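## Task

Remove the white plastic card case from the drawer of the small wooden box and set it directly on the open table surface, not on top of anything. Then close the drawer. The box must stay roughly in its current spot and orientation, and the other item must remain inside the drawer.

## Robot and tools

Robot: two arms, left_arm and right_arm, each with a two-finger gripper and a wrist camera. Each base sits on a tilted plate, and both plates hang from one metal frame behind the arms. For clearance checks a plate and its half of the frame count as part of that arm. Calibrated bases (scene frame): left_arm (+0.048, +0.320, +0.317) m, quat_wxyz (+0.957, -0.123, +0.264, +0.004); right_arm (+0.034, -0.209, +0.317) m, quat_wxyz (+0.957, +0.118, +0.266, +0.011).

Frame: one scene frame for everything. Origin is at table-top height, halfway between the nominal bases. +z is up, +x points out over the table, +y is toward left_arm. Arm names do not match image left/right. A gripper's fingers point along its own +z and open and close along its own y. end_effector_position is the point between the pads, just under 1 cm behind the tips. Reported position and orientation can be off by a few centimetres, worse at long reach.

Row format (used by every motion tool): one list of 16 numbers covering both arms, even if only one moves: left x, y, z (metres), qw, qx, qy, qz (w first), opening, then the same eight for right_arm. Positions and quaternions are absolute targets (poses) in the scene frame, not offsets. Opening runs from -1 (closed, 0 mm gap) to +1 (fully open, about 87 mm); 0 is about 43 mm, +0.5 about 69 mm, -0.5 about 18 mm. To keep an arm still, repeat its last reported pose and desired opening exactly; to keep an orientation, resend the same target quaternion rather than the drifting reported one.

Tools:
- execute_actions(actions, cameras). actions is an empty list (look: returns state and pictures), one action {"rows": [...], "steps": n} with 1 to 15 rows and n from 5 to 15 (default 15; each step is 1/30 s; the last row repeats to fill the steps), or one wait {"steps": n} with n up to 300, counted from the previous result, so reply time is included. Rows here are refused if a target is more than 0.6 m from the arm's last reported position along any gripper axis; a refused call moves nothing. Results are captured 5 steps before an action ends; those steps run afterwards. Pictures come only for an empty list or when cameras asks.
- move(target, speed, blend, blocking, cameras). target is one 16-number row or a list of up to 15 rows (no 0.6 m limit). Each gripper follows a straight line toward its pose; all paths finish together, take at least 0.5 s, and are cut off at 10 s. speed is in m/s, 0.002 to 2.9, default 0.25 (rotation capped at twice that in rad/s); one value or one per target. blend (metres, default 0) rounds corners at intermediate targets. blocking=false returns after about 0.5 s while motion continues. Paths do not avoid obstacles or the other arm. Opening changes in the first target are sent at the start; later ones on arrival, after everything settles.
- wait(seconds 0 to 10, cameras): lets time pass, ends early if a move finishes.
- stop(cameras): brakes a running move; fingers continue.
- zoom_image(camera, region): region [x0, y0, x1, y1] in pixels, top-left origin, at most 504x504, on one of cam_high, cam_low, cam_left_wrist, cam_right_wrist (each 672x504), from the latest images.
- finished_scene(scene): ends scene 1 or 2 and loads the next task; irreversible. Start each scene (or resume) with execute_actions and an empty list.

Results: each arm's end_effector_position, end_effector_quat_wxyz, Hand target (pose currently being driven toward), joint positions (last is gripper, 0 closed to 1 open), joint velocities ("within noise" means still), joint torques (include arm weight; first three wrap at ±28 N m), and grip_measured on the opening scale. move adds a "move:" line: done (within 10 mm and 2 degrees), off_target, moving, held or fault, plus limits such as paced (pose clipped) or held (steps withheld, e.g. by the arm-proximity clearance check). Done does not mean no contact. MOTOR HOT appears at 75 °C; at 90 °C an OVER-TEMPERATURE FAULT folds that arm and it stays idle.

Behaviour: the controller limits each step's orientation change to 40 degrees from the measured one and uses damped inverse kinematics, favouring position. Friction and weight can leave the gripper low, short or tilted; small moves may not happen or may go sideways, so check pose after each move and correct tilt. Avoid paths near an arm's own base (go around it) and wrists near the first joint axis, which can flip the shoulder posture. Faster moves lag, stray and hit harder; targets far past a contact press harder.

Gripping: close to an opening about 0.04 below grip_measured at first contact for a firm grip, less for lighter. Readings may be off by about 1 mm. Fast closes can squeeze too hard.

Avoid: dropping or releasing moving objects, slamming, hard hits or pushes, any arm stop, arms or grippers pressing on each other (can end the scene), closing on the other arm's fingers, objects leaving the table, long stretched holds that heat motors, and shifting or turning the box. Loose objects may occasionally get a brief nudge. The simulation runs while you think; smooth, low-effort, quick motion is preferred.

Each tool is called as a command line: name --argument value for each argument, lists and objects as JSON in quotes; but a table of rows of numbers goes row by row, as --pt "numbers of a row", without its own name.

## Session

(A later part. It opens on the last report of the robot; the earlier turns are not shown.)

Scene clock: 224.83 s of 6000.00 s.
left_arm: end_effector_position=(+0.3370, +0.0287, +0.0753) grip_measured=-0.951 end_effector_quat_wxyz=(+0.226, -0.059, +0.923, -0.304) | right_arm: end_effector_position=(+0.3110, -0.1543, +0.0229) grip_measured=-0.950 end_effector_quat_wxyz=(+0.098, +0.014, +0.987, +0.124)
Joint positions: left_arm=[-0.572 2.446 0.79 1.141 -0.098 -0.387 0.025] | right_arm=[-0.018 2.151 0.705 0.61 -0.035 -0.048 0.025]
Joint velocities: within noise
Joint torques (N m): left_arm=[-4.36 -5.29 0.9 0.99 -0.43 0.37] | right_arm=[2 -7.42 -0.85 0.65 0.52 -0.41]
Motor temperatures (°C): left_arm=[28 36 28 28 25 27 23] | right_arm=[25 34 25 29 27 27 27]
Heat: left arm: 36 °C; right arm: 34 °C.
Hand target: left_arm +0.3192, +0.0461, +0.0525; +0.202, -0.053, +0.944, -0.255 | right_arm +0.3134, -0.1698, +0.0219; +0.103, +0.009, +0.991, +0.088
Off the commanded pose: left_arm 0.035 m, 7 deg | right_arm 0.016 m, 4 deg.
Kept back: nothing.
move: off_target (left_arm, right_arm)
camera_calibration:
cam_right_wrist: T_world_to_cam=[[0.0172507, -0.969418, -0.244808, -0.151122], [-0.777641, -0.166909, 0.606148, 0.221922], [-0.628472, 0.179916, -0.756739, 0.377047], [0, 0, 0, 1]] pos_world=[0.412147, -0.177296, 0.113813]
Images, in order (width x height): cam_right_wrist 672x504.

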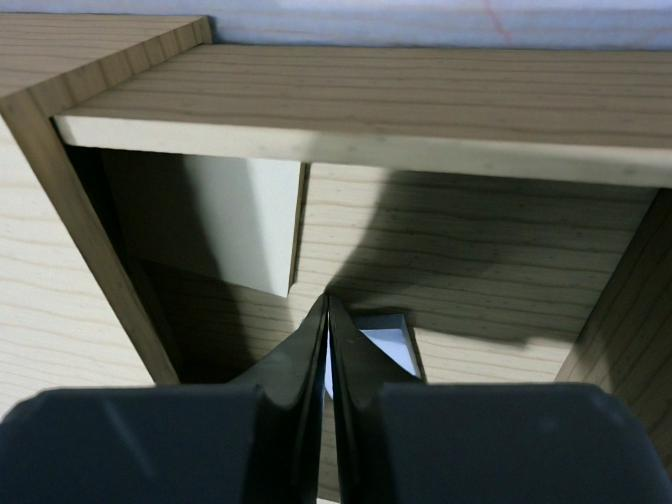

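move --pt "0.32 0.045 0.05 0.2008 -0.0538 0.9448 -0.2531 -0.95 0.325 -0.160 0.0225 0.1041 0.0091 0.9907 0.0867 -0.95" --pt "0.32 0.045 0.05 0.2008 -0.0538 0.9448 -0.2531 -0.95 0.325 -0.184 0.0215 0.1044 0.0036 0.9939 0.0347 -0.95" --speed 0.06 --cameras '["cam_right_wrist"]'

zoom_image --camera "cam_right_wrist" --region '[160, 180, 480, 400]'

Scene clock: 227.50 s of 6000.00 s.
left_arm: end_effector_position=(+0.3370, +0.0287, +0.0753) grip_measured=-0.951 end_effector_quat_wxyz=(+0.226, -0.059, +0.923, -0.304) | right_arm: end_effector_position=(+0.3135, -0.1607, +0.0221) grip_measured=-0.950 end_effector_quat_wxyz=(+0.091, +0.006, +0.992, +0.084)
Joint positions: left_arm=[-0.572 2.446 0.79 1.141 -0.098 -0.387 0.025] | right_arm=[0.01 2.145 0.726 0.569 0.064 -0.05 0.025]
Joint velocities: within noise
Joint torques (N m): left_arm=[-4.38 -5.31 0.9 1 -0.43 0.38] | right_arm=[1.17 -7.9 0.79 0.6 0.74 -0.49]
Motor temperatures (°C): left_arm=[28 36 28 28 25 27 23] | right_arm=[25 34 25 29 27 27 27]
Heat: left arm: 36 °C; right arm: 34 °C.
Hand target: left_arm +0.3192, +0.0461, +0.0525; +0.202, -0.053, +0.944, -0.255 | right_arm +0.3244, -0.1836, +0.0223; +0.103, +0.004, +0.994, +0.036
Off the commanded pose: left_arm 0.035 m, 7 deg | right_arm 0.026 m, 6 deg.
Kept back: nothing.
move: off_target (left_arm, right_arm)
camera_calibration:
cam_right_wrist: T_world_to_cam=[[0.0246684, -0.986037, -0.164688, -0.164402], [-0.766792, -0.124361, 0.629733, 0.226099], [-0.641421, 0.110747, -0.759153, 0.372098], [0, 0, 0, 1]] pos_world=[0.416098, -0.175197, 0.113023]
Images, in order (width x height): cam_right_wrist 672x504.

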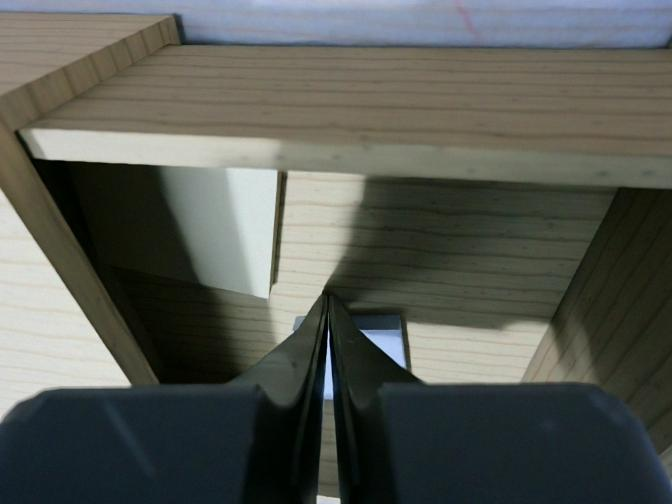

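Scaled by 1.575 from the camera's 672x504 image, which has a finer 960x720 frame.

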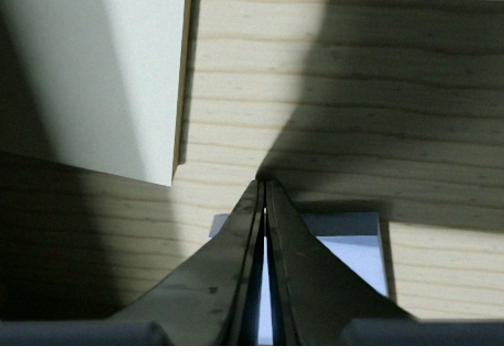

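wait --seconds 0.1 --cameras '["cam_low", "cam_high", "cam_left_wrist"]'

zoom_image --camera "cam_low" --region '[100, 150, 340, 390]'

zoom_image --camera "cam_high" --region '[276, 290, 436, 410]'

Scene clock: 227.93 s of 6000.00 s.
left_arm: end_effector_position=(+0.3370, +0.0287, +0.0753) grip_measured=-0.951 end_effector_quat_wxyz=(+0.226, -0.059, +0.923, -0.304) | right_arm: end_effector_position=(+0.3135, -0.1612, +0.0222) grip_measured=-0.950 end_effector_quat_wxyz=(+0.091, +0.006, +0.992, +0.082)
Joint positions: left_arm=[-0.572 2.446 0.79 1.141 -0.098 -0.387 0.025] | right_arm=[0.01 2.144 0.726 0.569 0.066 -0.05 0.025]
Joint velocities: within noise
Joint torques (N m): left_arm=[-4.34 -5.35 0.87 1 -0.43 0.38] | right_arm=[1.25 -7.87 0.88 0.62 0.7 -0.48]
Motor temperatures (°C): left_arm=[28 36 28 28 25 27 23] | right_arm=[25 34 25 29 27 27 27]
Heat: left arm: 36 °C; right arm: 34 °C.
Hand target: left_arm +0.3192, +0.0461, +0.0525; +0.202, -0.053, +0.944, -0.255 | right_arm +0.3244, -0.1836, +0.0223; +0.103, +0.004, +0.994, +0.036
Off the commanded pose: left_arm 0.035 m, 7 deg | right_arm 0.026 m, 6 deg.
Steps of this call (1-13: nothing new was sent). Readings (end_effector_position of left_arm | right_arm):
1: (+0.3370, +0.0287, +0.0753) | (+0.3135, -0.1608, +0.0221)
2: (+0.3370, +0.0287, +0.0753) | (+0.3134, -0.1609, +0.0221)
4: (+0.3370, +0.0287, +0.0753) | (+0.3135, -0.1610, +0.0222)
8: (+0.3370, +0.0287, +0.0753) | (+0.3135, -0.1611, +0.0222)
13: the state above
camera_calibration:
cam_left_wrist: T_world_to_cam=[[-0.0249042, -0.814913, 0.579048, -0.0137657], [-0.928974, 0.232844, 0.287734, 0.309395], [-0.369306, -0.530755, -0.762832, 0.338112], [0, 0, 0, 1]] pos_world=[0.411944, 0.0961965, 0.176871]
Images, in order (width x height): cam_high 672x504, cam_low 672x504, cam_left_wrist 672x504.

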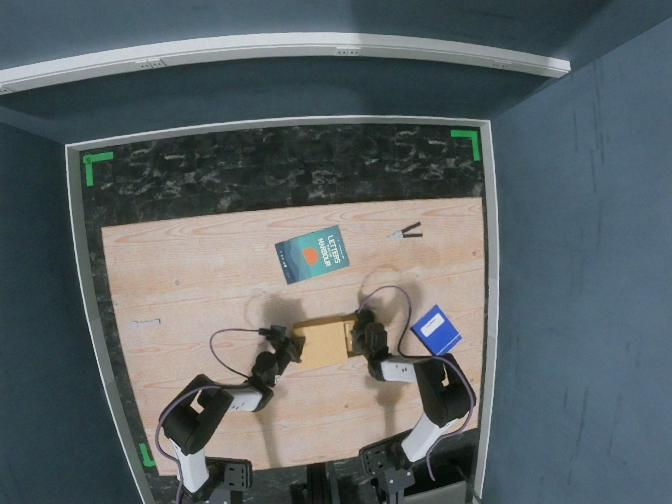

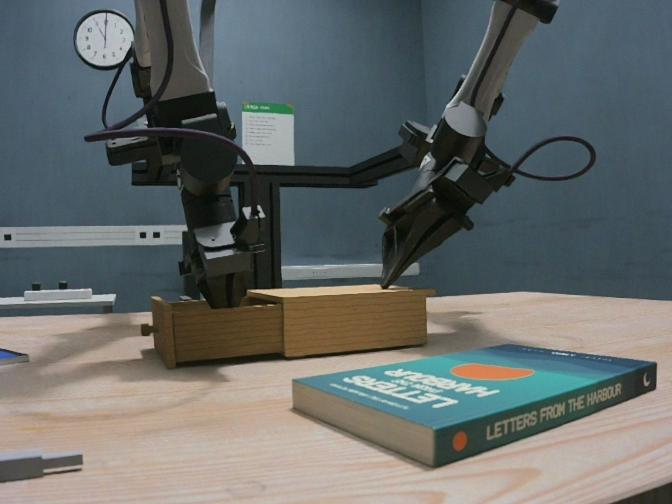

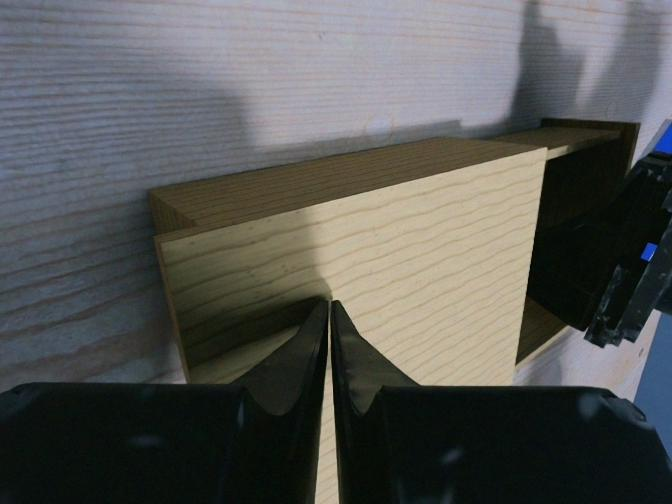

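Scaled by 2.100 from the camera's 672x504 image, which has a finer 960x720 frame.

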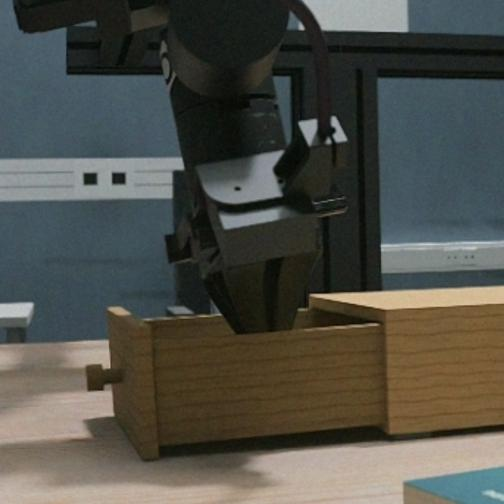

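Scaled by 3.150 from the camera's 672x504 image, which has a finer 960x720 frame.

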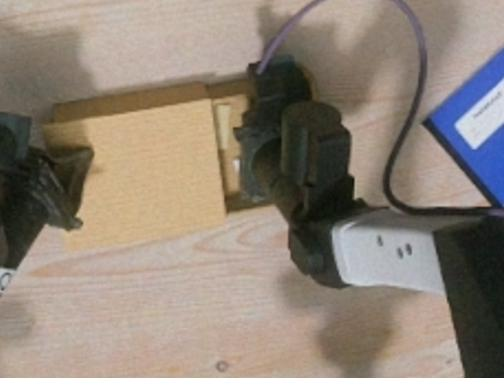

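move --pt "0.32 0.045 0.05 0.2008 -0.0538 0.9448 -0.2531 -0.95 0.328 -0.165 0.029 0.1044 0.0036 0.9939 0.0347 -0.95" --pt "0.32 0.045 0.05 0.2008 -0.0538 0.9448 -0.2531 -0.95 0.328 -0.184 0.026 0.1044 0.0036 0.9939 0.0347 -0.95" --speed 0.06 --cameras '["cam_right_wrist"]'

zoom_image --camera "cam_right_wrist" --region '[160, 180, 480, 400]'

Scene clock: 229.70 s of 6000.00 s.
left_arm: end_effector_position=(+0.3370, +0.0287, +0.0753) grip_measured=-0.951 end_effector_quat_wxyz=(+0.226, -0.059, +0.923, -0.304) | right_arm: end_effector_position=(+0.3154, -0.1712, +0.0223) grip_measured=-0.950 end_effector_quat_wxyz=(+0.089, +0.002, +0.995, +0.050)
Joint positions: left_arm=[-0.572 2.446 0.79 1.141 -0.098 -0.387 0.025] | right_arm=[0.017 2.137 0.733 0.553 0.135 -0.058 0.025]
Joint velocities: within noise
Joint torques (N m): left_arm=[-4.37 -5.29 0.88 1 -0.44 0.39] | right_arm=[0.96 -8.64 0.4 0.56 0.07 -0.36]
Motor temperatures (°C): left_arm=[28 36 28 28 25 27 23] | right_arm=[25 34 25 29 27 27 27]
Heat: left arm: 36 °C; right arm: 34 °C.
Hand target: left_arm +0.3192, +0.0461, +0.0525; +0.202, -0.053, +0.944, -0.255 | right_arm +0.3278, -0.1839, +0.0259; +0.104, +0.004, +0.994, +0.034
Off the commanded pose: left_arm 0.035 m, 7 deg | right_arm 0.018 m, 3 deg.
Kept back: nothing.
move: off_target (left_arm, right_arm)
camera_calibration:
cam_right_wrist: T_world_to_cam=[[0.025636, -0.994855, -0.0980163, -0.178015], [-0.764017, -0.0827297, 0.63987, 0.232175], [-0.644686, 0.0584825, -0.762207, 0.366749], [0, 0, 0, 1]] pos_world=[0.418387, -0.179339, 0.113529]
Images, in order (width x height): cam_right_wrist 672x504.

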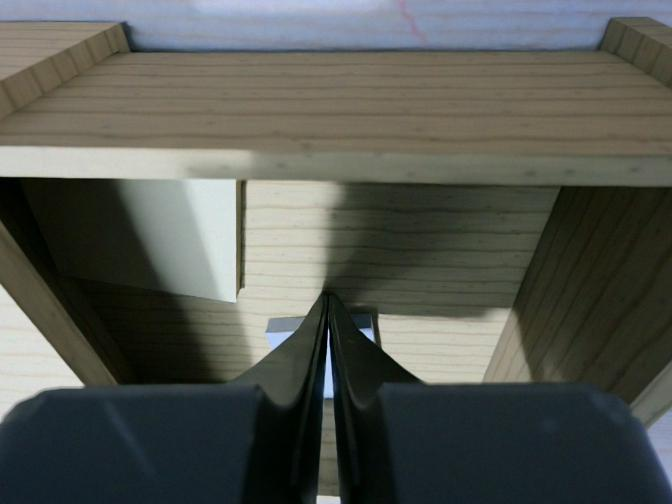

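Scaled by 1.575 from the camera's 672x504 image, which has a finer 960x720 frame.

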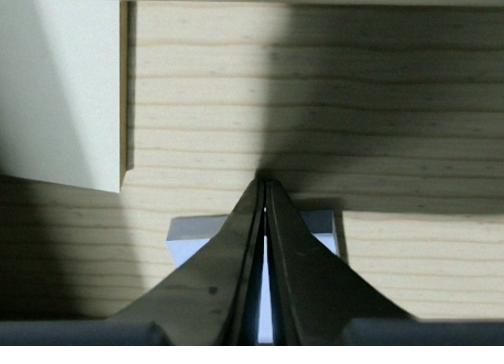

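move --pt "0.32 0.045 0.05 0.2008 -0.0538 0.9448 -0.2531 -0.95 0.325 -0.165 0.050 0.1044 0.0036 0.9939 0.0347 -0.95" --pt "0.32 0.045 0.05 0.2008 -0.0538 0.9448 -0.2531 -0.95 0.302 -0.141 0.050 0.1037 0.0127 0.9871 0.1212 -0.95" --speed 0.12 --cameras '["cam_right_wrist"]'

zoom_image --camera "cam_right_wrist" --region '[160, 180, 480, 400]'

Scene clock: 232.27 s of 6000.00 s.
left_arm: end_effector_position=(+0.3370, +0.0287, +0.0753) grip_measured=-0.951 end_effector_quat_wxyz=(+0.226, -0.059, +0.923, -0.304) | right_arm: end_effector_position=(+0.2933, -0.1395, +0.0474) grip_measured=-0.950 end_effector_quat_wxyz=(+0.088, +0.002, +0.989, +0.118)
Joint positions: left_arm=[-0.572 2.446 0.79 1.141 -0.098 -0.387 0.025] | right_arm=[0.06 2.065 0.612 0.594 0.028 -0.012 0.025]
Joint velocities: within noise
Joint torques (N m): left_arm=[-4.33 -5.26 0.87 1.01 -0.44 0.37] | right_arm=[1.78 -7.21 -0.64 0.78 -0.23 -0.04]
Motor temperatures (°C): left_arm=[28 36 28 28 25 27 23] | right_arm=[25 35 25 29 27 27 27]
Heat: left arm: 36 °C; right arm: 35 °C.
Hand target: left_arm +0.3192, +0.0461, +0.0525; +0.202, -0.053, +0.944, -0.255 | right_arm +0.3020, -0.1411, +0.0500; +0.103, +0.012, +0.987, +0.121
Off the commanded pose: left_arm 0.035 m, 7 deg | right_arm 0.009 m, 2 deg.
Kept back: nothing.
move: off_target (left_arm)
camera_calibration:
cam_right_wrist: T_world_to_cam=[[0.0369699, -0.972258, -0.230972, -0.13729], [-0.762417, -0.176861, 0.622447, 0.189097], [-0.646029, 0.153085, -0.747805, 0.382678], [0, 0, 0, 1]] pos_world=[0.396468, -0.15862, 0.136755]
Images, in order (width x height): cam_right_wrist 672x504.

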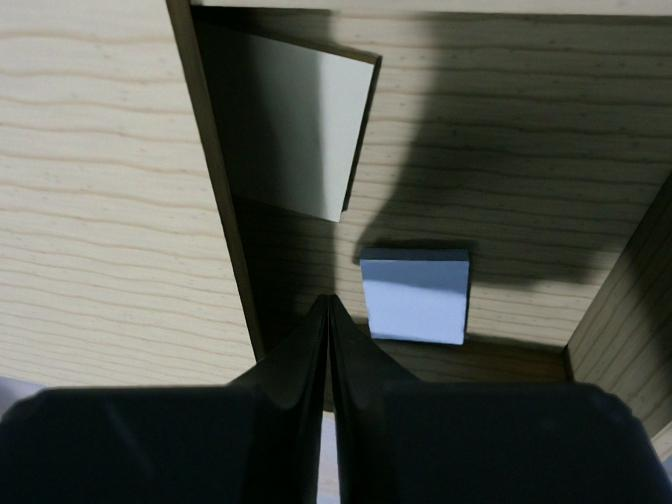

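Scaled by 1.575 from the camera's 672x504 image, which has a finer 960x720 frame.

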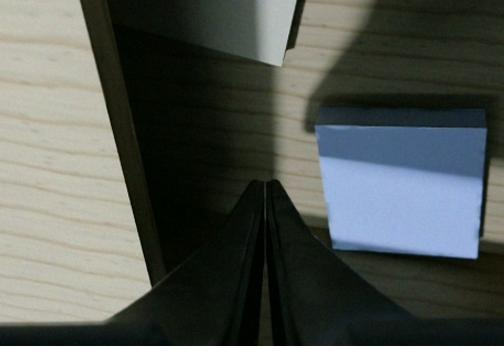

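move --pt "0.32 0.045 0.05 0.2008 -0.0538 0.9448 -0.2531 -0.95 0.3005 -0.1425 0.040 0.1036 0.0136 0.986 0.1298 -0.95" --pt "0.32 0.045 0.05 0.2008 -0.0538 0.9448 -0.2531 -0.95 0.3005 -0.1425 0.023 0.1036 0.0136 0.986 0.1298 -0.95" --speed 0.06 --cameras '["cam_right_wrist"]'

zoom_image --camera "cam_right_wrist" --region '[160, 180, 480, 400]'

Scene clock: 234.07 s of 6000.00 s.
left_arm: end_effector_position=(+0.3370, +0.0287, +0.0753) grip_measured=-0.951 end_effector_quat_wxyz=(+0.226, -0.059, +0.923, -0.304) | right_arm: end_effector_position=(+0.2977, -0.1414, +0.0266) grip_measured=-0.950 end_effector_quat_wxyz=(+0.096, +0.015, +0.987, +0.128)
Joint positions: left_arm=[-0.572 2.446 0.79 1.141 -0.098 -0.387 0.025] | right_arm=[0.02 2.161 0.658 0.662 -0.016 -0.017 0.025]
Joint velocities: within noise
Joint torques (N m): left_arm=[-4.37 -5.3 0.85 0.99 -0.42 0.38] | right_arm=[1.84 -5.16 0.16 0.76 -0.26 -0.26]
Motor temperatures (°C): left_arm=[28 37 28 28 25 27 23] | right_arm=[25 35 25 29 27 27 27]
Heat: left arm: 37 °C; right arm: 35 °C.
Hand target: left_arm +0.3192, +0.0461, +0.0525; +0.202, -0.053, +0.944, -0.255 | right_arm +0.3005, -0.1425, +0.0231; +0.103, +0.014, +0.986, +0.130
Off the commanded pose: left_arm 0.035 m, 7 deg | right_arm 0.005 m, 1 deg.
Kept back: nothing.
move: off_target (left_arm)
camera_calibration:
cam_right_wrist: T_world_to_cam=[[0.0155915, -0.967501, -0.252386, -0.136448], [-0.774985, -0.171186, 0.608353, 0.209984], [-0.631787, 0.18611, -0.752468, 0.370816], [0, 0, 0, 1]] pos_world=[0.399139, -0.16508, 0.116845]
Images, in order (width x height): cam_right_wrist 672x504.

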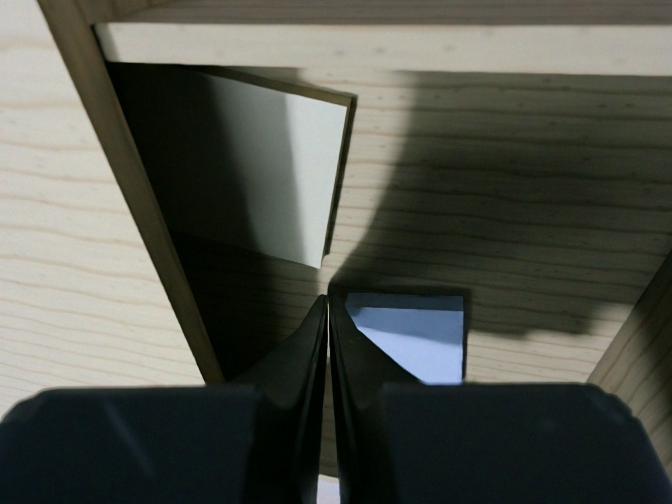

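Scaled by 1.575 from the camera's 672x504 image, which has a finer 960x720 frame.

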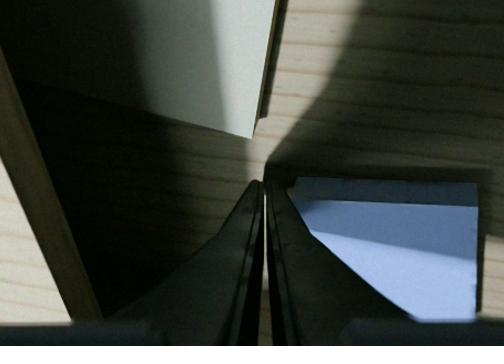

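move --pt "0.32 0.045 0.05 0.2008 -0.0538 0.9448 -0.2531 -0.95 0.2885 -0.143 0.023 0.1036 0.0136 0.986 0.1298 -0.95" --pt "0.32 0.045 0.05 0.2008 -0.0538 0.9448 -0.2531 -0.95 0.290 -0.155 0.023 0.1041 0.0091 0.9907 0.0867 -0.95" --pt "0.32 0.045 0.05 0.2008 -0.0538 0.9448 -0.2531 -0.95 0.290 -0.165 0.023 0.1044 0.0036 0.9939 0.0347 -0.95" --speed 0.05 --cameras '["cam_right_wrist"]'

zoom_image --camera "cam_right_wrist" --region '[160, 180, 480, 400]'

Scene clock: 237.00 s of 6000.00 s.
left_arm: end_effector_position=(+0.3370, +0.0287, +0.0753) grip_measured=-0.951 end_effector_quat_wxyz=(+0.226, -0.059, +0.923, -0.304) | right_arm: end_effector_position=(+0.2889, -0.1648, +0.0226) grip_measured=-0.950 end_effector_quat_wxyz=(+0.098, +0.010, +0.994, +0.042)
Joint positions: left_arm=[-0.572 2.446 0.79 1.141 -0.098 -0.387 0.025] | right_arm=[0.044 2.175 0.627 0.713 0.169 -0.026 0.025]
Joint velocities: within noise
Joint torques (N m): left_arm=[-4.33 -5.3 0.85 1 -0.44 0.37] | right_arm=[3.7 -5.86 -1.5 0.78 0.13 -0.25]
Motor temperatures (°C): left_arm=[28 37 28 29 25 27 23] | right_arm=[25 34 25 29 27 27 27]
Heat: left arm: 37 °C; right arm: 34 °C.
Hand target: left_arm +0.3192, +0.0461, +0.0525; +0.202, -0.053, +0.944, -0.255 | right_arm +0.2899, -0.1651, +0.0230; +0.104, +0.004, +0.994, +0.035
Off the commanded pose: left_arm 0.035 m, 7 deg | right_arm 0.001 m, 1 deg.
Kept back: nothing.
move: off_target (left_arm)
camera_calibration:
cam_right_wrist: T_world_to_cam=[[0.00882987, -0.996446, -0.0837643, -0.16664], [-0.776084, -0.0596521, 0.627802, 0.21992], [-0.630568, 0.0594648, -0.773853, 0.345886], [0, 0, 0, 1]] pos_world=[0.390252, -0.173497, 0.115641]
Images, in order (width x height): cam_right_wrist 672x504.

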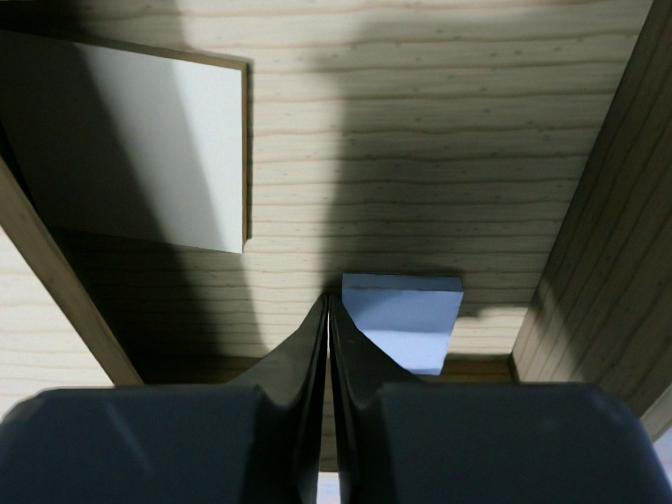

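Scaled by 1.575 from the camera's 672x504 image, which has a finer 960x720 frame.

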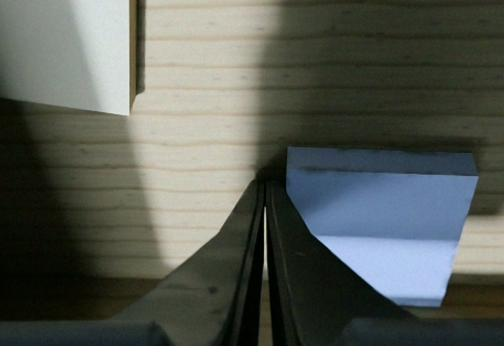

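move --pt "0.32 0.045 0.05 0.2008 -0.0538 0.9448 -0.2531 -0.95 0.295 -0.160 0.055 0.1045 0 0.9945 0 -0.95" --pt "0.32 0.045 0.05 0.2008 -0.0538 0.9448 -0.2531 -0.95 0.300 -0.193 0.055 0.1045 0 0.9945 0 0.15" --speed 0.12 --cameras '["cam_right_wrist"]'

zoom_image --camera "cam_right_wrist" --region '[130, 120, 550, 435]'

Scene clock: 240.60 s of 6000.00 s.
left_arm: end_effector_position=(+0.3370, +0.0287, +0.0753) grip_measured=-0.951 end_effector_quat_wxyz=(+0.226, -0.059, +0.923, -0.304) | right_arm: end_effector_position=(+0.2902, -0.1909, +0.0481) grip_measured=+0.150 end_effector_quat_wxyz=(+0.090, -0.001, +0.996, -0.003)
Joint positions: left_arm=[-0.572 2.446 0.79 1.141 -0.098 -0.387 0.025] | right_arm=[0.035 2.032 0.577 0.611 0.252 -0.061 0.575]
Joint velocities: within noise
Joint torques (N m): left_arm=[-4.37 -5.3 0.87 1 -0.44 0.38] | right_arm=[2.1 -9.06 -0.66 0.5 -0.13 -0.22]
Motor temperatures (°C): left_arm=[28 37 28 29 25 27 23] | right_arm=[25 34 25 29 27 27 27]
Heat: left arm: 37 °C; right arm: 34 °C.
Hand target: left_arm +0.3192, +0.0461, +0.0525; +0.202, -0.053, +0.944, -0.255 | right_arm +0.2999, -0.1929, +0.0547; +0.105, +0.000, +0.995, +0.000
Off the commanded pose: left_arm 0.035 m, 7 deg | right_arm 0.012 m, 2 deg.
Kept back: nothing.
move: off_target (left_arm, right_arm); target 2's new opening was sent with right_arm's hand 0.012 m and 2 deg from that target
camera_calibration:
cam_right_wrist: T_world_to_cam=[[0.0221434, -0.999723, 0.0080191, -0.199425], [-0.766358, -0.0118223, 0.642305, 0.208898], [-0.642032, -0.0203683, -0.766407, 0.355735], [0, 0, 0, 1]] pos_world=[0.3929, -0.189654, 0.140061]
Images, in order (width x height): cam_right_wrist 672x504.

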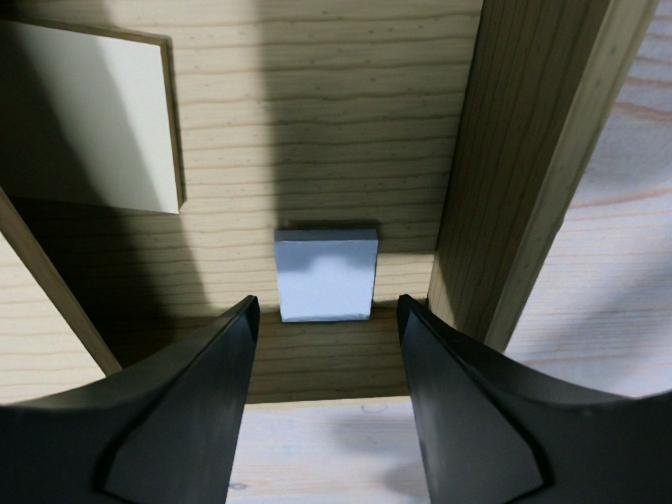

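Scaled by 1.200 from the camera's 672x504 image, which has a finer 960x720 frame.

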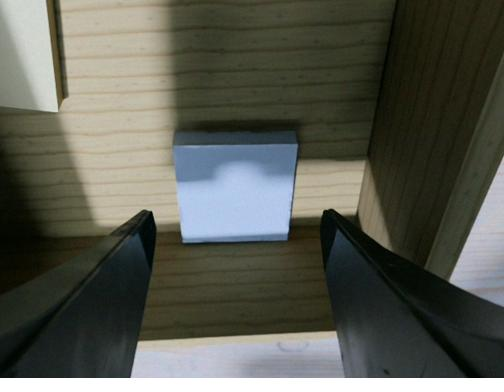

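move --pt "0.32 0.045 0.05 0.2008 -0.0538 0.9448 -0.2531 -0.95 0.289 -0.193 0.035 0.1045 0 0.9945 0 0.15" --pt "0.32 0.045 0.05 0.2008 -0.0538 0.9448 -0.2531 -0.95 0.288 -0.193 0.0205 0.1045 0 0.9945 0 0.15" --speed 0.07 --cameras '["cam_right_wrist"]'

zoom_image --camera "cam_right_wrist" --region '[130, 120, 550, 435]'

Scene clock: 242.10 s of 6000.00 s.
left_arm: end_effector_position=(+0.3370, +0.0287, +0.0753) grip_measured=-0.951 end_effector_quat_wxyz=(+0.226, -0.059, +0.923, -0.304) | right_arm: end_effector_position=(+0.2854, -0.1919, +0.0241) grip_measured=+0.150 end_effector_quat_wxyz=(+0.098, +0.000, +0.995, -0.002)
Joint positions: left_arm=[-0.572 2.446 0.79 1.141 -0.098 -0.387 0.025] | right_arm=[0.009 2.158 0.602 0.732 0.231 -0.083 0.575]
Joint velocities: within noise
Joint torques (N m): left_arm=[-4.36 -5.3 0.91 0.98 -0.42 0.38] | right_arm=[1.68 -4.82 -0.23 0.83 -0.16 -0.23]
Motor temperatures (°C): left_arm=[28 37 28 29 25 27 23] | right_arm=[25 34 25 29 27 27 27]
Heat: left arm: 37 °C; right arm: 34 °C.
Hand target: left_arm +0.3192, +0.0461, +0.0525; +0.202, -0.053, +0.944, -0.255 | right_arm +0.2881, -0.1930, +0.0207; +0.104, +0.000, +0.995, +0.000
Off the commanded pose: left_arm 0.035 m, 7 deg | right_arm 0.005 m, 1 deg.
Kept back: nothing.
move: off_target (left_arm)
camera_calibration:
cam_right_wrist: T_world_to_cam=[[0.0210457, -0.999759, 0.00617552, -0.199866], [-0.775722, -0.0124322, 0.630952, 0.22356], [-0.630724, -0.0180693, -0.775797, 0.331695], [0, 0, 0, 1]] pos_world=[0.386835, -0.191045, 0.117507]
Images, in order (width x height): cam_right_wrist 672x504.

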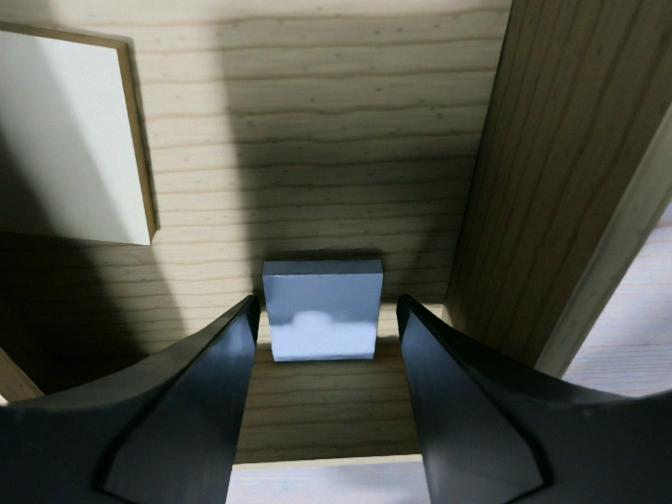

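Scaled by 1.200 from the camera's 672x504 image, which has a finer 960x720 frame.

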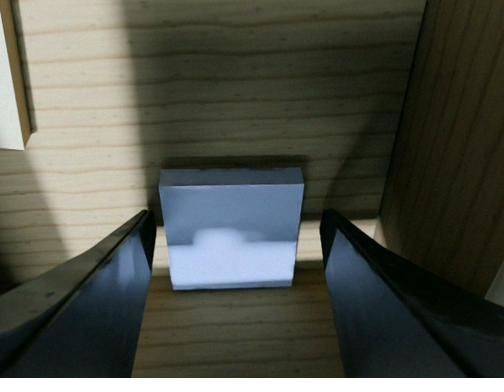

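move --target '[0.32, 0.045, 0.05, 0.2008, -0.0538, 0.9448, -0.2531, -0.95, 0.288, -0.192, 0.0205, 0.1045, 0, 0.9945, 0, -0.14]' --speed 0.05 --cameras '["cam_right_wrist"]'

Scene clock: 243.03 s of 6000.00 s.
left_arm: end_effector_position=(+0.3370, +0.0287, +0.0753) grip_measured=-0.951 end_effector_quat_wxyz=(+0.226, -0.059, +0.923, -0.304) | right_arm: end_effector_position=(+0.2858, -0.1919, +0.0241) grip_measured=-0.070 end_effector_quat_wxyz=(+0.099, +0.000, +0.995, -0.002)
Joint positions: left_arm=[-0.572 2.446 0.79 1.141 -0.098 -0.387 0.025] | right_arm=[0.009 2.158 0.602 0.734 0.231 -0.084 0.465]
Joint velocities: within noise
Joint torques (N m): left_arm=[-4.34 -5.3 0.9 0.99 -0.43 0.38] | right_arm=[1.89 -4.74 -0.25 0.8 -0.09 -0.2]
Motor temperatures (°C): left_arm=[28 37 28 29 25 27 23] | right_arm=[25 34 25 29 27 27 27]
Heat: left arm: 37 °C; right arm: 34 °C.
Hand target: left_arm +0.3192, +0.0461, +0.0525; +0.202, -0.053, +0.944, -0.255 | right_arm +0.2881, -0.1920, +0.0206; +0.105, +0.000, +0.995, +0.000
Off the commanded pose: left_arm 0.035 m, 7 deg | right_arm 0.004 m, 1 deg.
Kept back: nothing.
move: off_target (left_arm)
camera_calibration:
cam_right_wrist: T_world_to_cam=[[0.0211446, -0.999759, 0.00586448, -0.199773], [-0.776663, -0.0127319, 0.629788, 0.22404], [-0.629562, -0.0178713, -0.776745, 0.331676], [0, 0, 0, 1]] pos_world=[0.387038, -0.190945, 0.117702]
Images, in order (width x height): cam_right_wrist 672x504.

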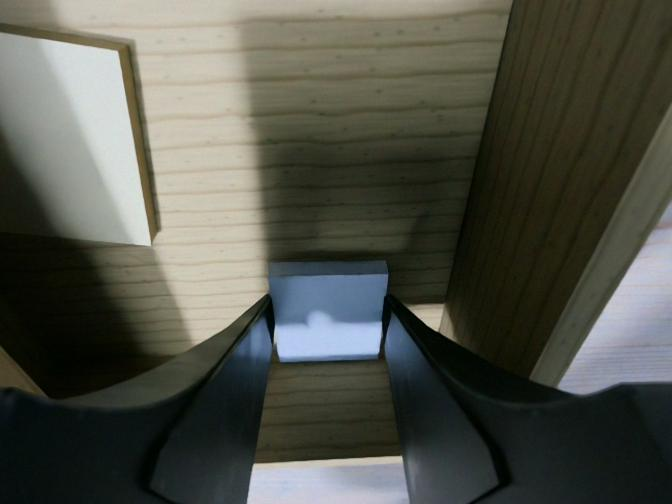

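move --pt "0.32 0.045 0.05 0.2008 -0.0538 0.9448 -0.2531 -0.95 0.300 -0.193 0.055 0.1045 0 0.9945 0 -0.14" --pt "0.32 0.045 0.05 0.2008 -0.0538 0.9448 -0.2531 -0.95 0.320 -0.197 0.115 0.1045 0 0.9945 0 -0.14" --speed 0.12 --blend '[0.015, 0]' --cameras '["cam_right_wrist", "cam_high"]'

Scene clock: 245.20 s of 6000.00 s.
left_arm: end_effector_position=(+0.3370, +0.0287, +0.0753) grip_measured=-0.951 end_effector_quat_wxyz=(+0.226, -0.059, +0.923, -0.304) | right_arm: end_effector_position=(+0.3071, -0.1973, +0.1076) grip_measured=-0.070 end_effector_quat_wxyz=(+0.086, -0.007, +0.996, +0.003)
Joint positions: left_arm=[-0.572 2.446 0.79 1.141 -0.098 -0.387 0.025] | right_arm=[0.063 1.715 0.559 0.297 0.258 -0.048 0.465]
Joint velocities: within noise
Joint torques (N m): left_arm=[-4.3 -5.3 0.9 0.99 -0.42 0.37] | right_arm=[3.23 -8.35 2.71 0.46 0.13 -0.02]
Motor temperatures (°C): left_arm=[28 37 28 29 25 27 23] | right_arm=[25 34 25 29 27 27 27]
Heat: left arm: 37 °C; right arm: 34 °C.
Hand target: left_arm +0.3192, +0.0461, +0.0525; +0.202, -0.053, +0.944, -0.255 | right_arm +0.3199, -0.1970, +0.1148; +0.105, +0.000, +0.995, +0.000
Off the commanded pose: left_arm 0.035 m, 7 deg | right_arm 0.015 m, 2 deg.
Kept back: nothing.
move: off_target (left_arm, right_arm)
camera_calibration:
cam_right_wrist: T_world_to_cam=[[0.0344982, -0.999401, -0.00255464, -0.209318], [-0.760782, -0.0279188, 0.648407, 0.178042], [-0.64809, -0.0204253, -0.76129, 0.413358], [0, 0, 0, 1]] pos_world=[0.410565, -0.195779, 0.198707]
Images, in order (width x height): cam_high 672x504, cam_right_wrist 672x504.

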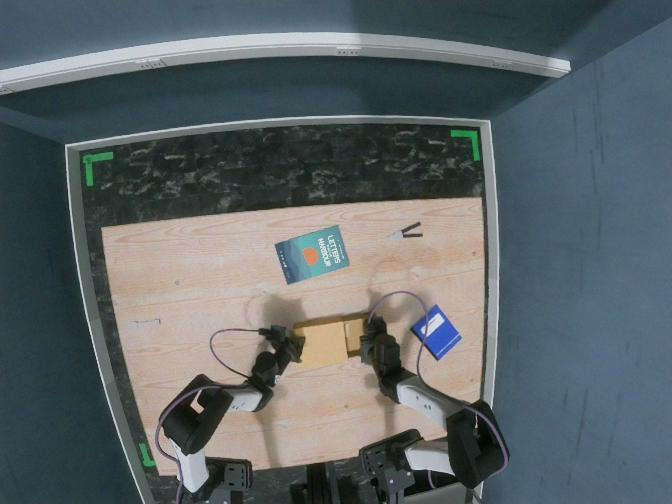

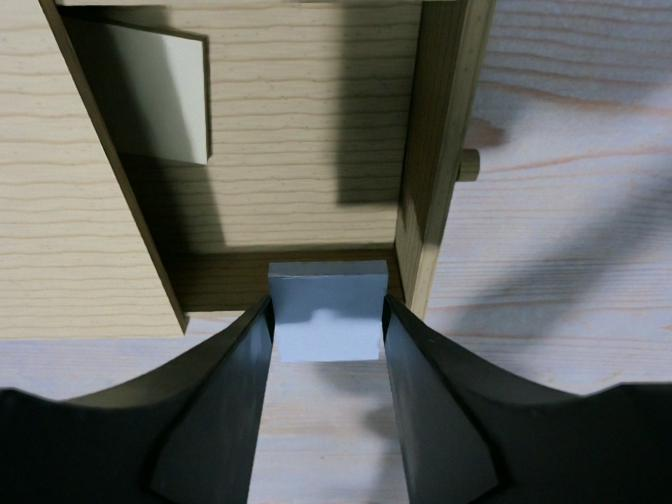

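move --pt "0.32 0.045 0.05 0.2008 -0.0538 0.9448 -0.2531 -0.95 0.400 -0.230 0.115 0.1045 0 0.9945 0 -0.14" --pt "0.32 0.045 0.05 0.2008 -0.0538 0.9448 -0.2531 -0.95 0.485 -0.255 0.050 0.1045 0 0.9945 0 -0.14" --speed 0.2 --blend '[0.03, 0]' --cameras '["cam_right_wrist", "cam_low"]'

Scene clock: 247.03 s of 6000.00 s.
left_arm: end_effector_position=(+0.3370, +0.0287, +0.0753) grip_measured=-0.951 end_effector_quat_wxyz=(+0.226, -0.059, +0.923, -0.304) | right_arm: end_effector_position=(+0.4843, -0.2543, +0.0560) grip_measured=-0.070 end_effector_quat_wxyz=(+0.107, +0.003, +0.994, -0.004)
Joint positions: left_arm=[-0.572 2.446 0.79 1.141 -0.098 -0.387 0.025] | right_arm=[-0.098 2.093 1.38 -0.076 0.16 -0.159 0.465]
Joint velocities: within noise
Joint torques (N m): left_arm=[-4.34 -5.33 0.91 1 -0.43 0.37] | right_arm=[2.04 -7.86 6.42 0.58 -0.11 -0.25]
Motor temperatures (°C): left_arm=[28 37 28 29 25 27 23] | right_arm=[25 34 25 29 27 27 27]
Heat: left arm: 37 °C; right arm: 34 °C.
Hand target: left_arm +0.3192, +0.0461, +0.0525; +0.202, -0.053, +0.944, -0.255 | right_arm +0.4849, -0.2550, +0.0501; +0.105, +0.000, +0.995, +0.000
Off the commanded pose: left_arm 0.035 m, 7 deg | right_arm 0.006 m, 1 deg.
Kept back: nothing.
move: off_target (left_arm)
camera_calibration:
cam_right_wrist: T_world_to_cam=[[0.0131565, -0.999864, 0.0099496, -0.262975], [-0.787854, -0.00423858, 0.615847, 0.365671], [-0.615721, -0.0159413, -0.787803, 0.474622], [0, 0, 0, 1]] pos_world=[0.58379, -0.253824, 0.151328]
Images, in order (width x height): cam_low 672x504, cam_right_wrist 672x504.

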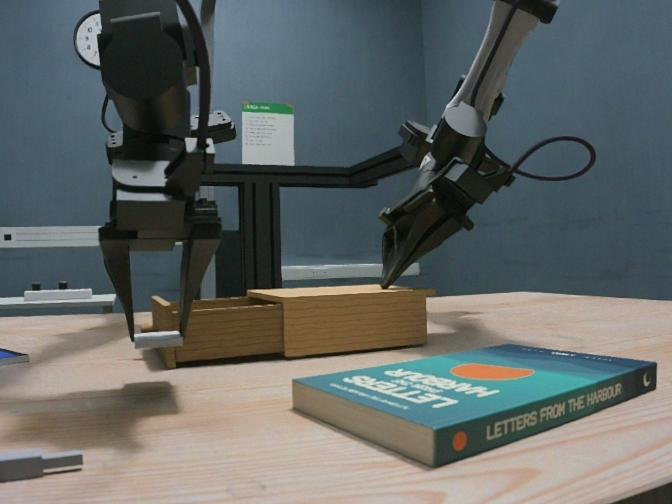

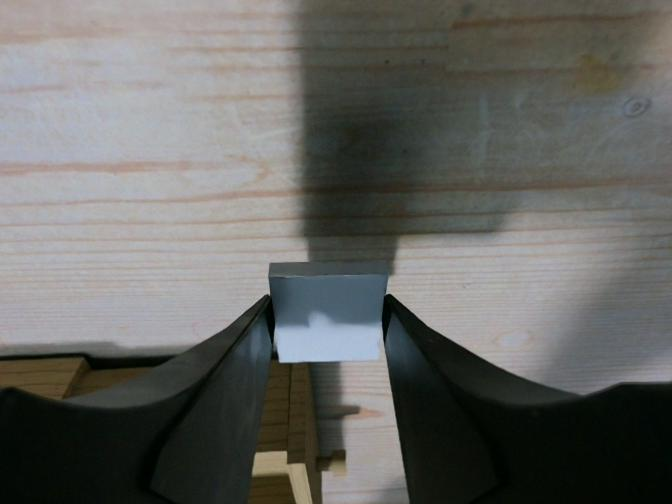

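move --pt "0.32 0.045 0.05 0.2008 -0.0538 0.9448 -0.2531 -0.95 0.487 -0.2555 0.020 0.1045 0 0.9945 0 -0.14" --pt "0.32 0.045 0.05 0.2008 -0.0538 0.9448 -0.2531 -0.95 0.487 -0.2555 0.008 0.1045 0 0.9945 0 -0.14" --speed '[0.1, 0.04]' --cameras '["cam_right_wrist", "cam_low"]'

zoom_image --camera "cam_low" --region '[80, 250, 260, 410]'

Scene clock: 248.17 s of 6000.00 s.
left_arm: end_effector_position=(+0.3370, +0.0287, +0.0753) grip_measured=-0.951 end_effector_quat_wxyz=(+0.226, -0.059, +0.923, -0.304) | right_arm: end_effector_position=(+0.4790, -0.2526, +0.0187) grip_measured=-0.070 end_effector_quat_wxyz=(+0.090, +0.000, +0.996, -0.002)
Joint positions: left_arm=[-0.572 2.446 0.79 1.141 -0.098 -0.387 0.025] | right_arm=[-0.111 2.221 1.462 -0.064 0.151 -0.169 0.465]
Joint velocities: within noise
Joint torques (N m): left_arm=[-4.34 -5.3 0.88 1 -0.44 0.38] | right_arm=[1.65 -7.12 6.32 0.91 -0.17 -0.29]
Motor temperatures (°C): left_arm=[28 37 28 29 25 27 23] | right_arm=[25 34 25 29 27 27 27]
Heat: left arm: 37 °C; right arm: 34 °C.
Hand target: left_arm +0.3192, +0.0461, +0.0525; +0.202, -0.053, +0.944, -0.255 | right_arm +0.4866, -0.2556, +0.0088; +0.105, +0.000, +0.995, +0.000
Off the commanded pose: left_arm 0.035 m, 7 deg | right_arm 0.014 m, 2 deg.
Kept back: nothing.
move: off_target (left_arm, right_arm)
camera_calibration:
cam_right_wrist: T_world_to_cam=[[0.0201429, -0.999784, 0.00511072, -0.264071], [-0.765597, -0.0121367, 0.643206, 0.371389], [-0.643005, -0.0168688, -0.765676, 0.454501], [0, 0, 0, 1]] pos_world=[0.5819, -0.25184, 0.11047]
Images, in order (width x height): cam_low 672x504, cam_right_wrist 672x504.

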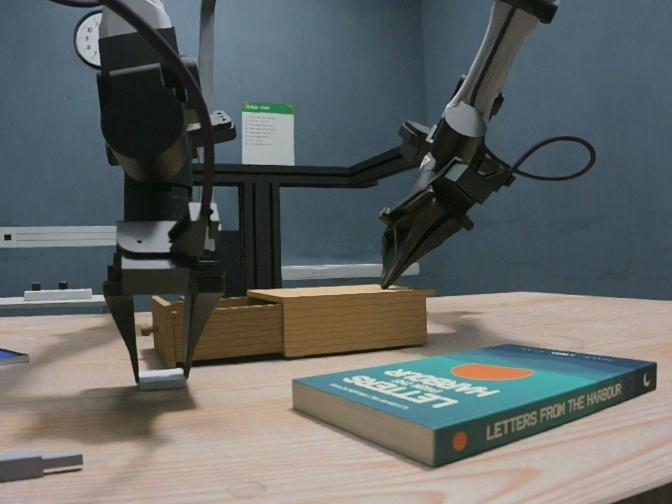

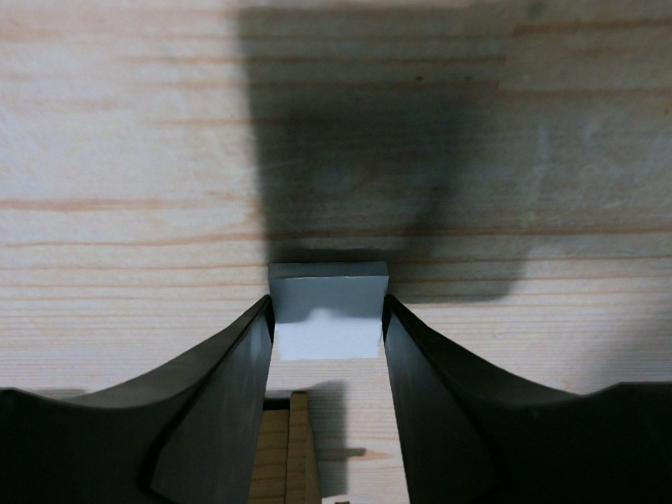

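Scaled by 2.800 from the camera's 672x504 image, which has a finer 960x720 frame.

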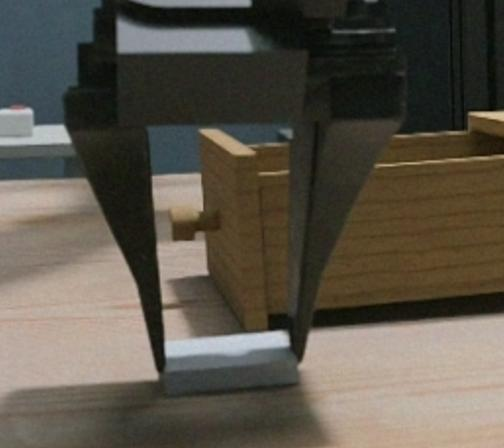

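move --target '[0.32, 0.045, 0.050, 0.2008, -0.0538, 0.9448, -0.2531, -0.95, 0.487, -0.2555, 0.002, 0.1045, 0, 0.9945, 0, -0.14]' --speed 0.03 --cameras '["cam_low"]'

Scene clock: 250.23 s of 6000.00 s.
left_arm: end_effector_position=(+0.3370, +0.0287, +0.0753) grip_measured=-0.951 end_effector_quat_wxyz=(+0.226, -0.059, +0.923, -0.304) | right_arm: end_effector_position=(+0.4788, -0.2524, +0.0181) grip_measured=-0.070 end_effector_quat_wxyz=(+0.086, -0.001, +0.996, -0.001)
Joint positions: left_arm=[-0.572 2.446 0.79 1.141 -0.098 -0.387 0.025] | right_arm=[-0.111 2.227 1.473 -0.078 0.151 -0.169 0.465]
Joint velocities: within noise
Joint torques (N m): left_arm=[-4.37 -5.31 0.91 1 -0.43 0.37] | right_arm=[1.4 -6.28 6.26 1.16 -0.23 -0.27]
Motor temperatures (°C): left_arm=[28 37 28 29 25 27 23] | right_arm=[25 34 25 29 27 27 27]
Heat: left arm: 37 °C; right arm: 34 °C.
Hand target: left_arm +0.3192, +0.0461, +0.0525; +0.202, -0.053, +0.944, -0.255 | right_arm +0.4860, -0.2556, +0.0033; +0.104, +0.000, +0.995, +0.000
Off the commanded pose: left_arm 0.035 m, 7 deg | right_arm 0.018 m, 2 deg.
Kept back: nothing.
move: off_target (left_arm, right_arm)
Images, in order (width x height): cam_low 672x504.

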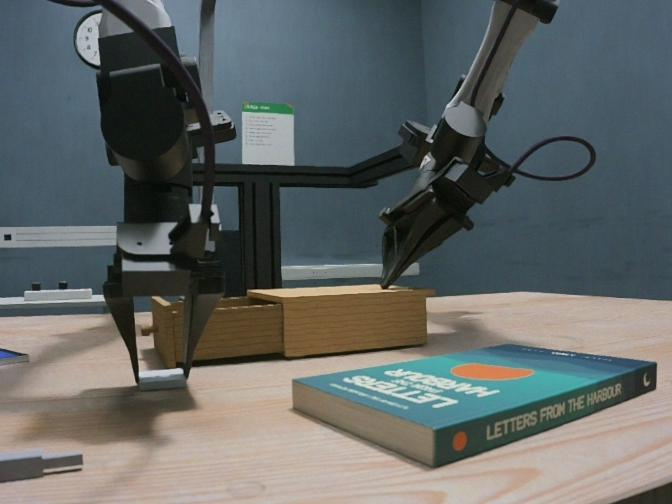

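zoom_image --camera "cam_low" --region '[110, 330, 230, 420]'

Scaled by 4.200 from the camera's 672x504 image, which has a finer 960x720 frame.

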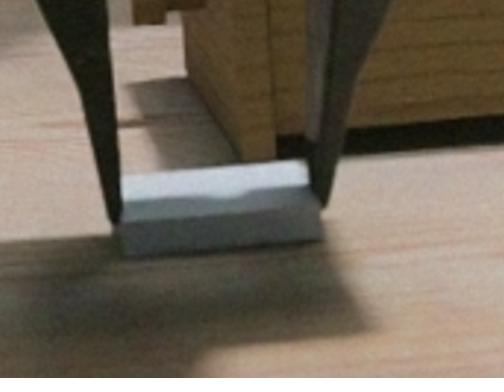

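move --target '[0.32, 0.045, 0.050, 0.2008, -0.0538, 0.9448, -0.2531, -0.95, 0.487, -0.2555, -0.005, 0.1045, 0, 0.9945, 0, -0.14]' --speed 0.03 --cameras '["cam_low"]'

zoom_image --camera "cam_low" --region '[110, 330, 230, 420]'

Scene clock: 251.37 s of 6000.00 s.
left_arm: end_effector_position=(+0.3370, +0.0287, +0.0753) grip_measured=-0.951 end_effector_quat_wxyz=(+0.226, -0.059, +0.923, -0.304) | right_arm: end_effector_position=(+0.4788, -0.2523, +0.0168) grip_measured=-0.070 end_effector_quat_wxyz=(+0.082, -0.002, +0.997, +0.000)
Joint positions: left_arm=[-0.572 2.446 0.79 1.141 -0.098 -0.387 0.025] | right_arm=[-0.111 2.235 1.487 -0.093 0.152 -0.17 0.465]
Joint velocities: within noise
Joint torques (N m): left_arm=[-4.31 -5.31 0.87 0.99 -0.43 0.39] | right_arm=[1.24 -5.27 6.13 1.36 -0.22 -0.33]
Motor temperatures (°C): left_arm=[28 37 28 29 25 27 23] | right_arm=[25 34 25 29 27 27 27]
Heat: left arm: 37 °C; right arm: 34 °C.
Hand target: left_arm +0.3192, +0.0461, +0.0525; +0.202, -0.053, +0.944, -0.255 | right_arm +0.4855, -0.2557, -0.0028; +0.104, +0.000, +0.995, +0.000
Off the commanded pose: left_arm 0.035 m, 7 deg | right_arm 0.024 m, 3 deg.
Kept back: nothing.
move: off_target (left_arm, right_arm)
Images, in order (width x height): cam_low 672x504.

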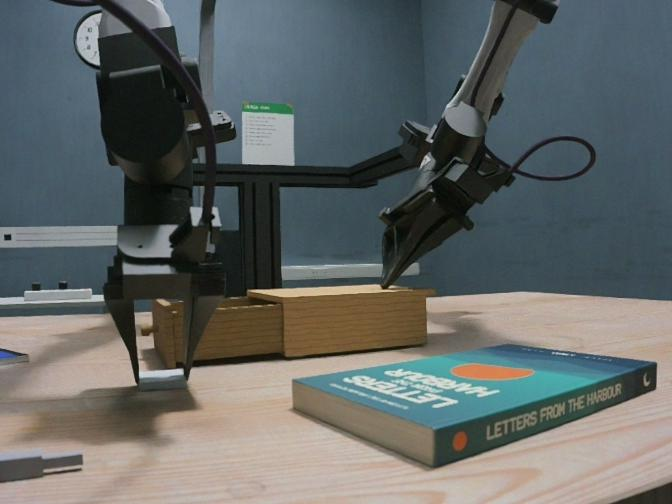

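Scaled by 4.200 from the camera's 672x504 image, which has a finer 960x720 frame.

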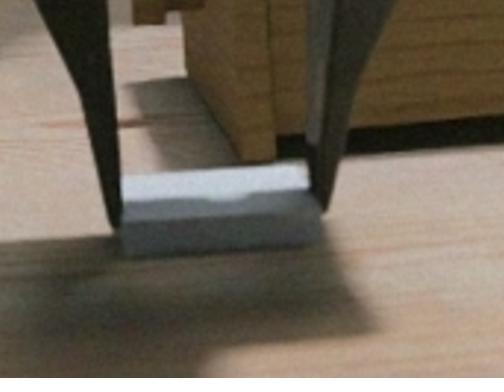

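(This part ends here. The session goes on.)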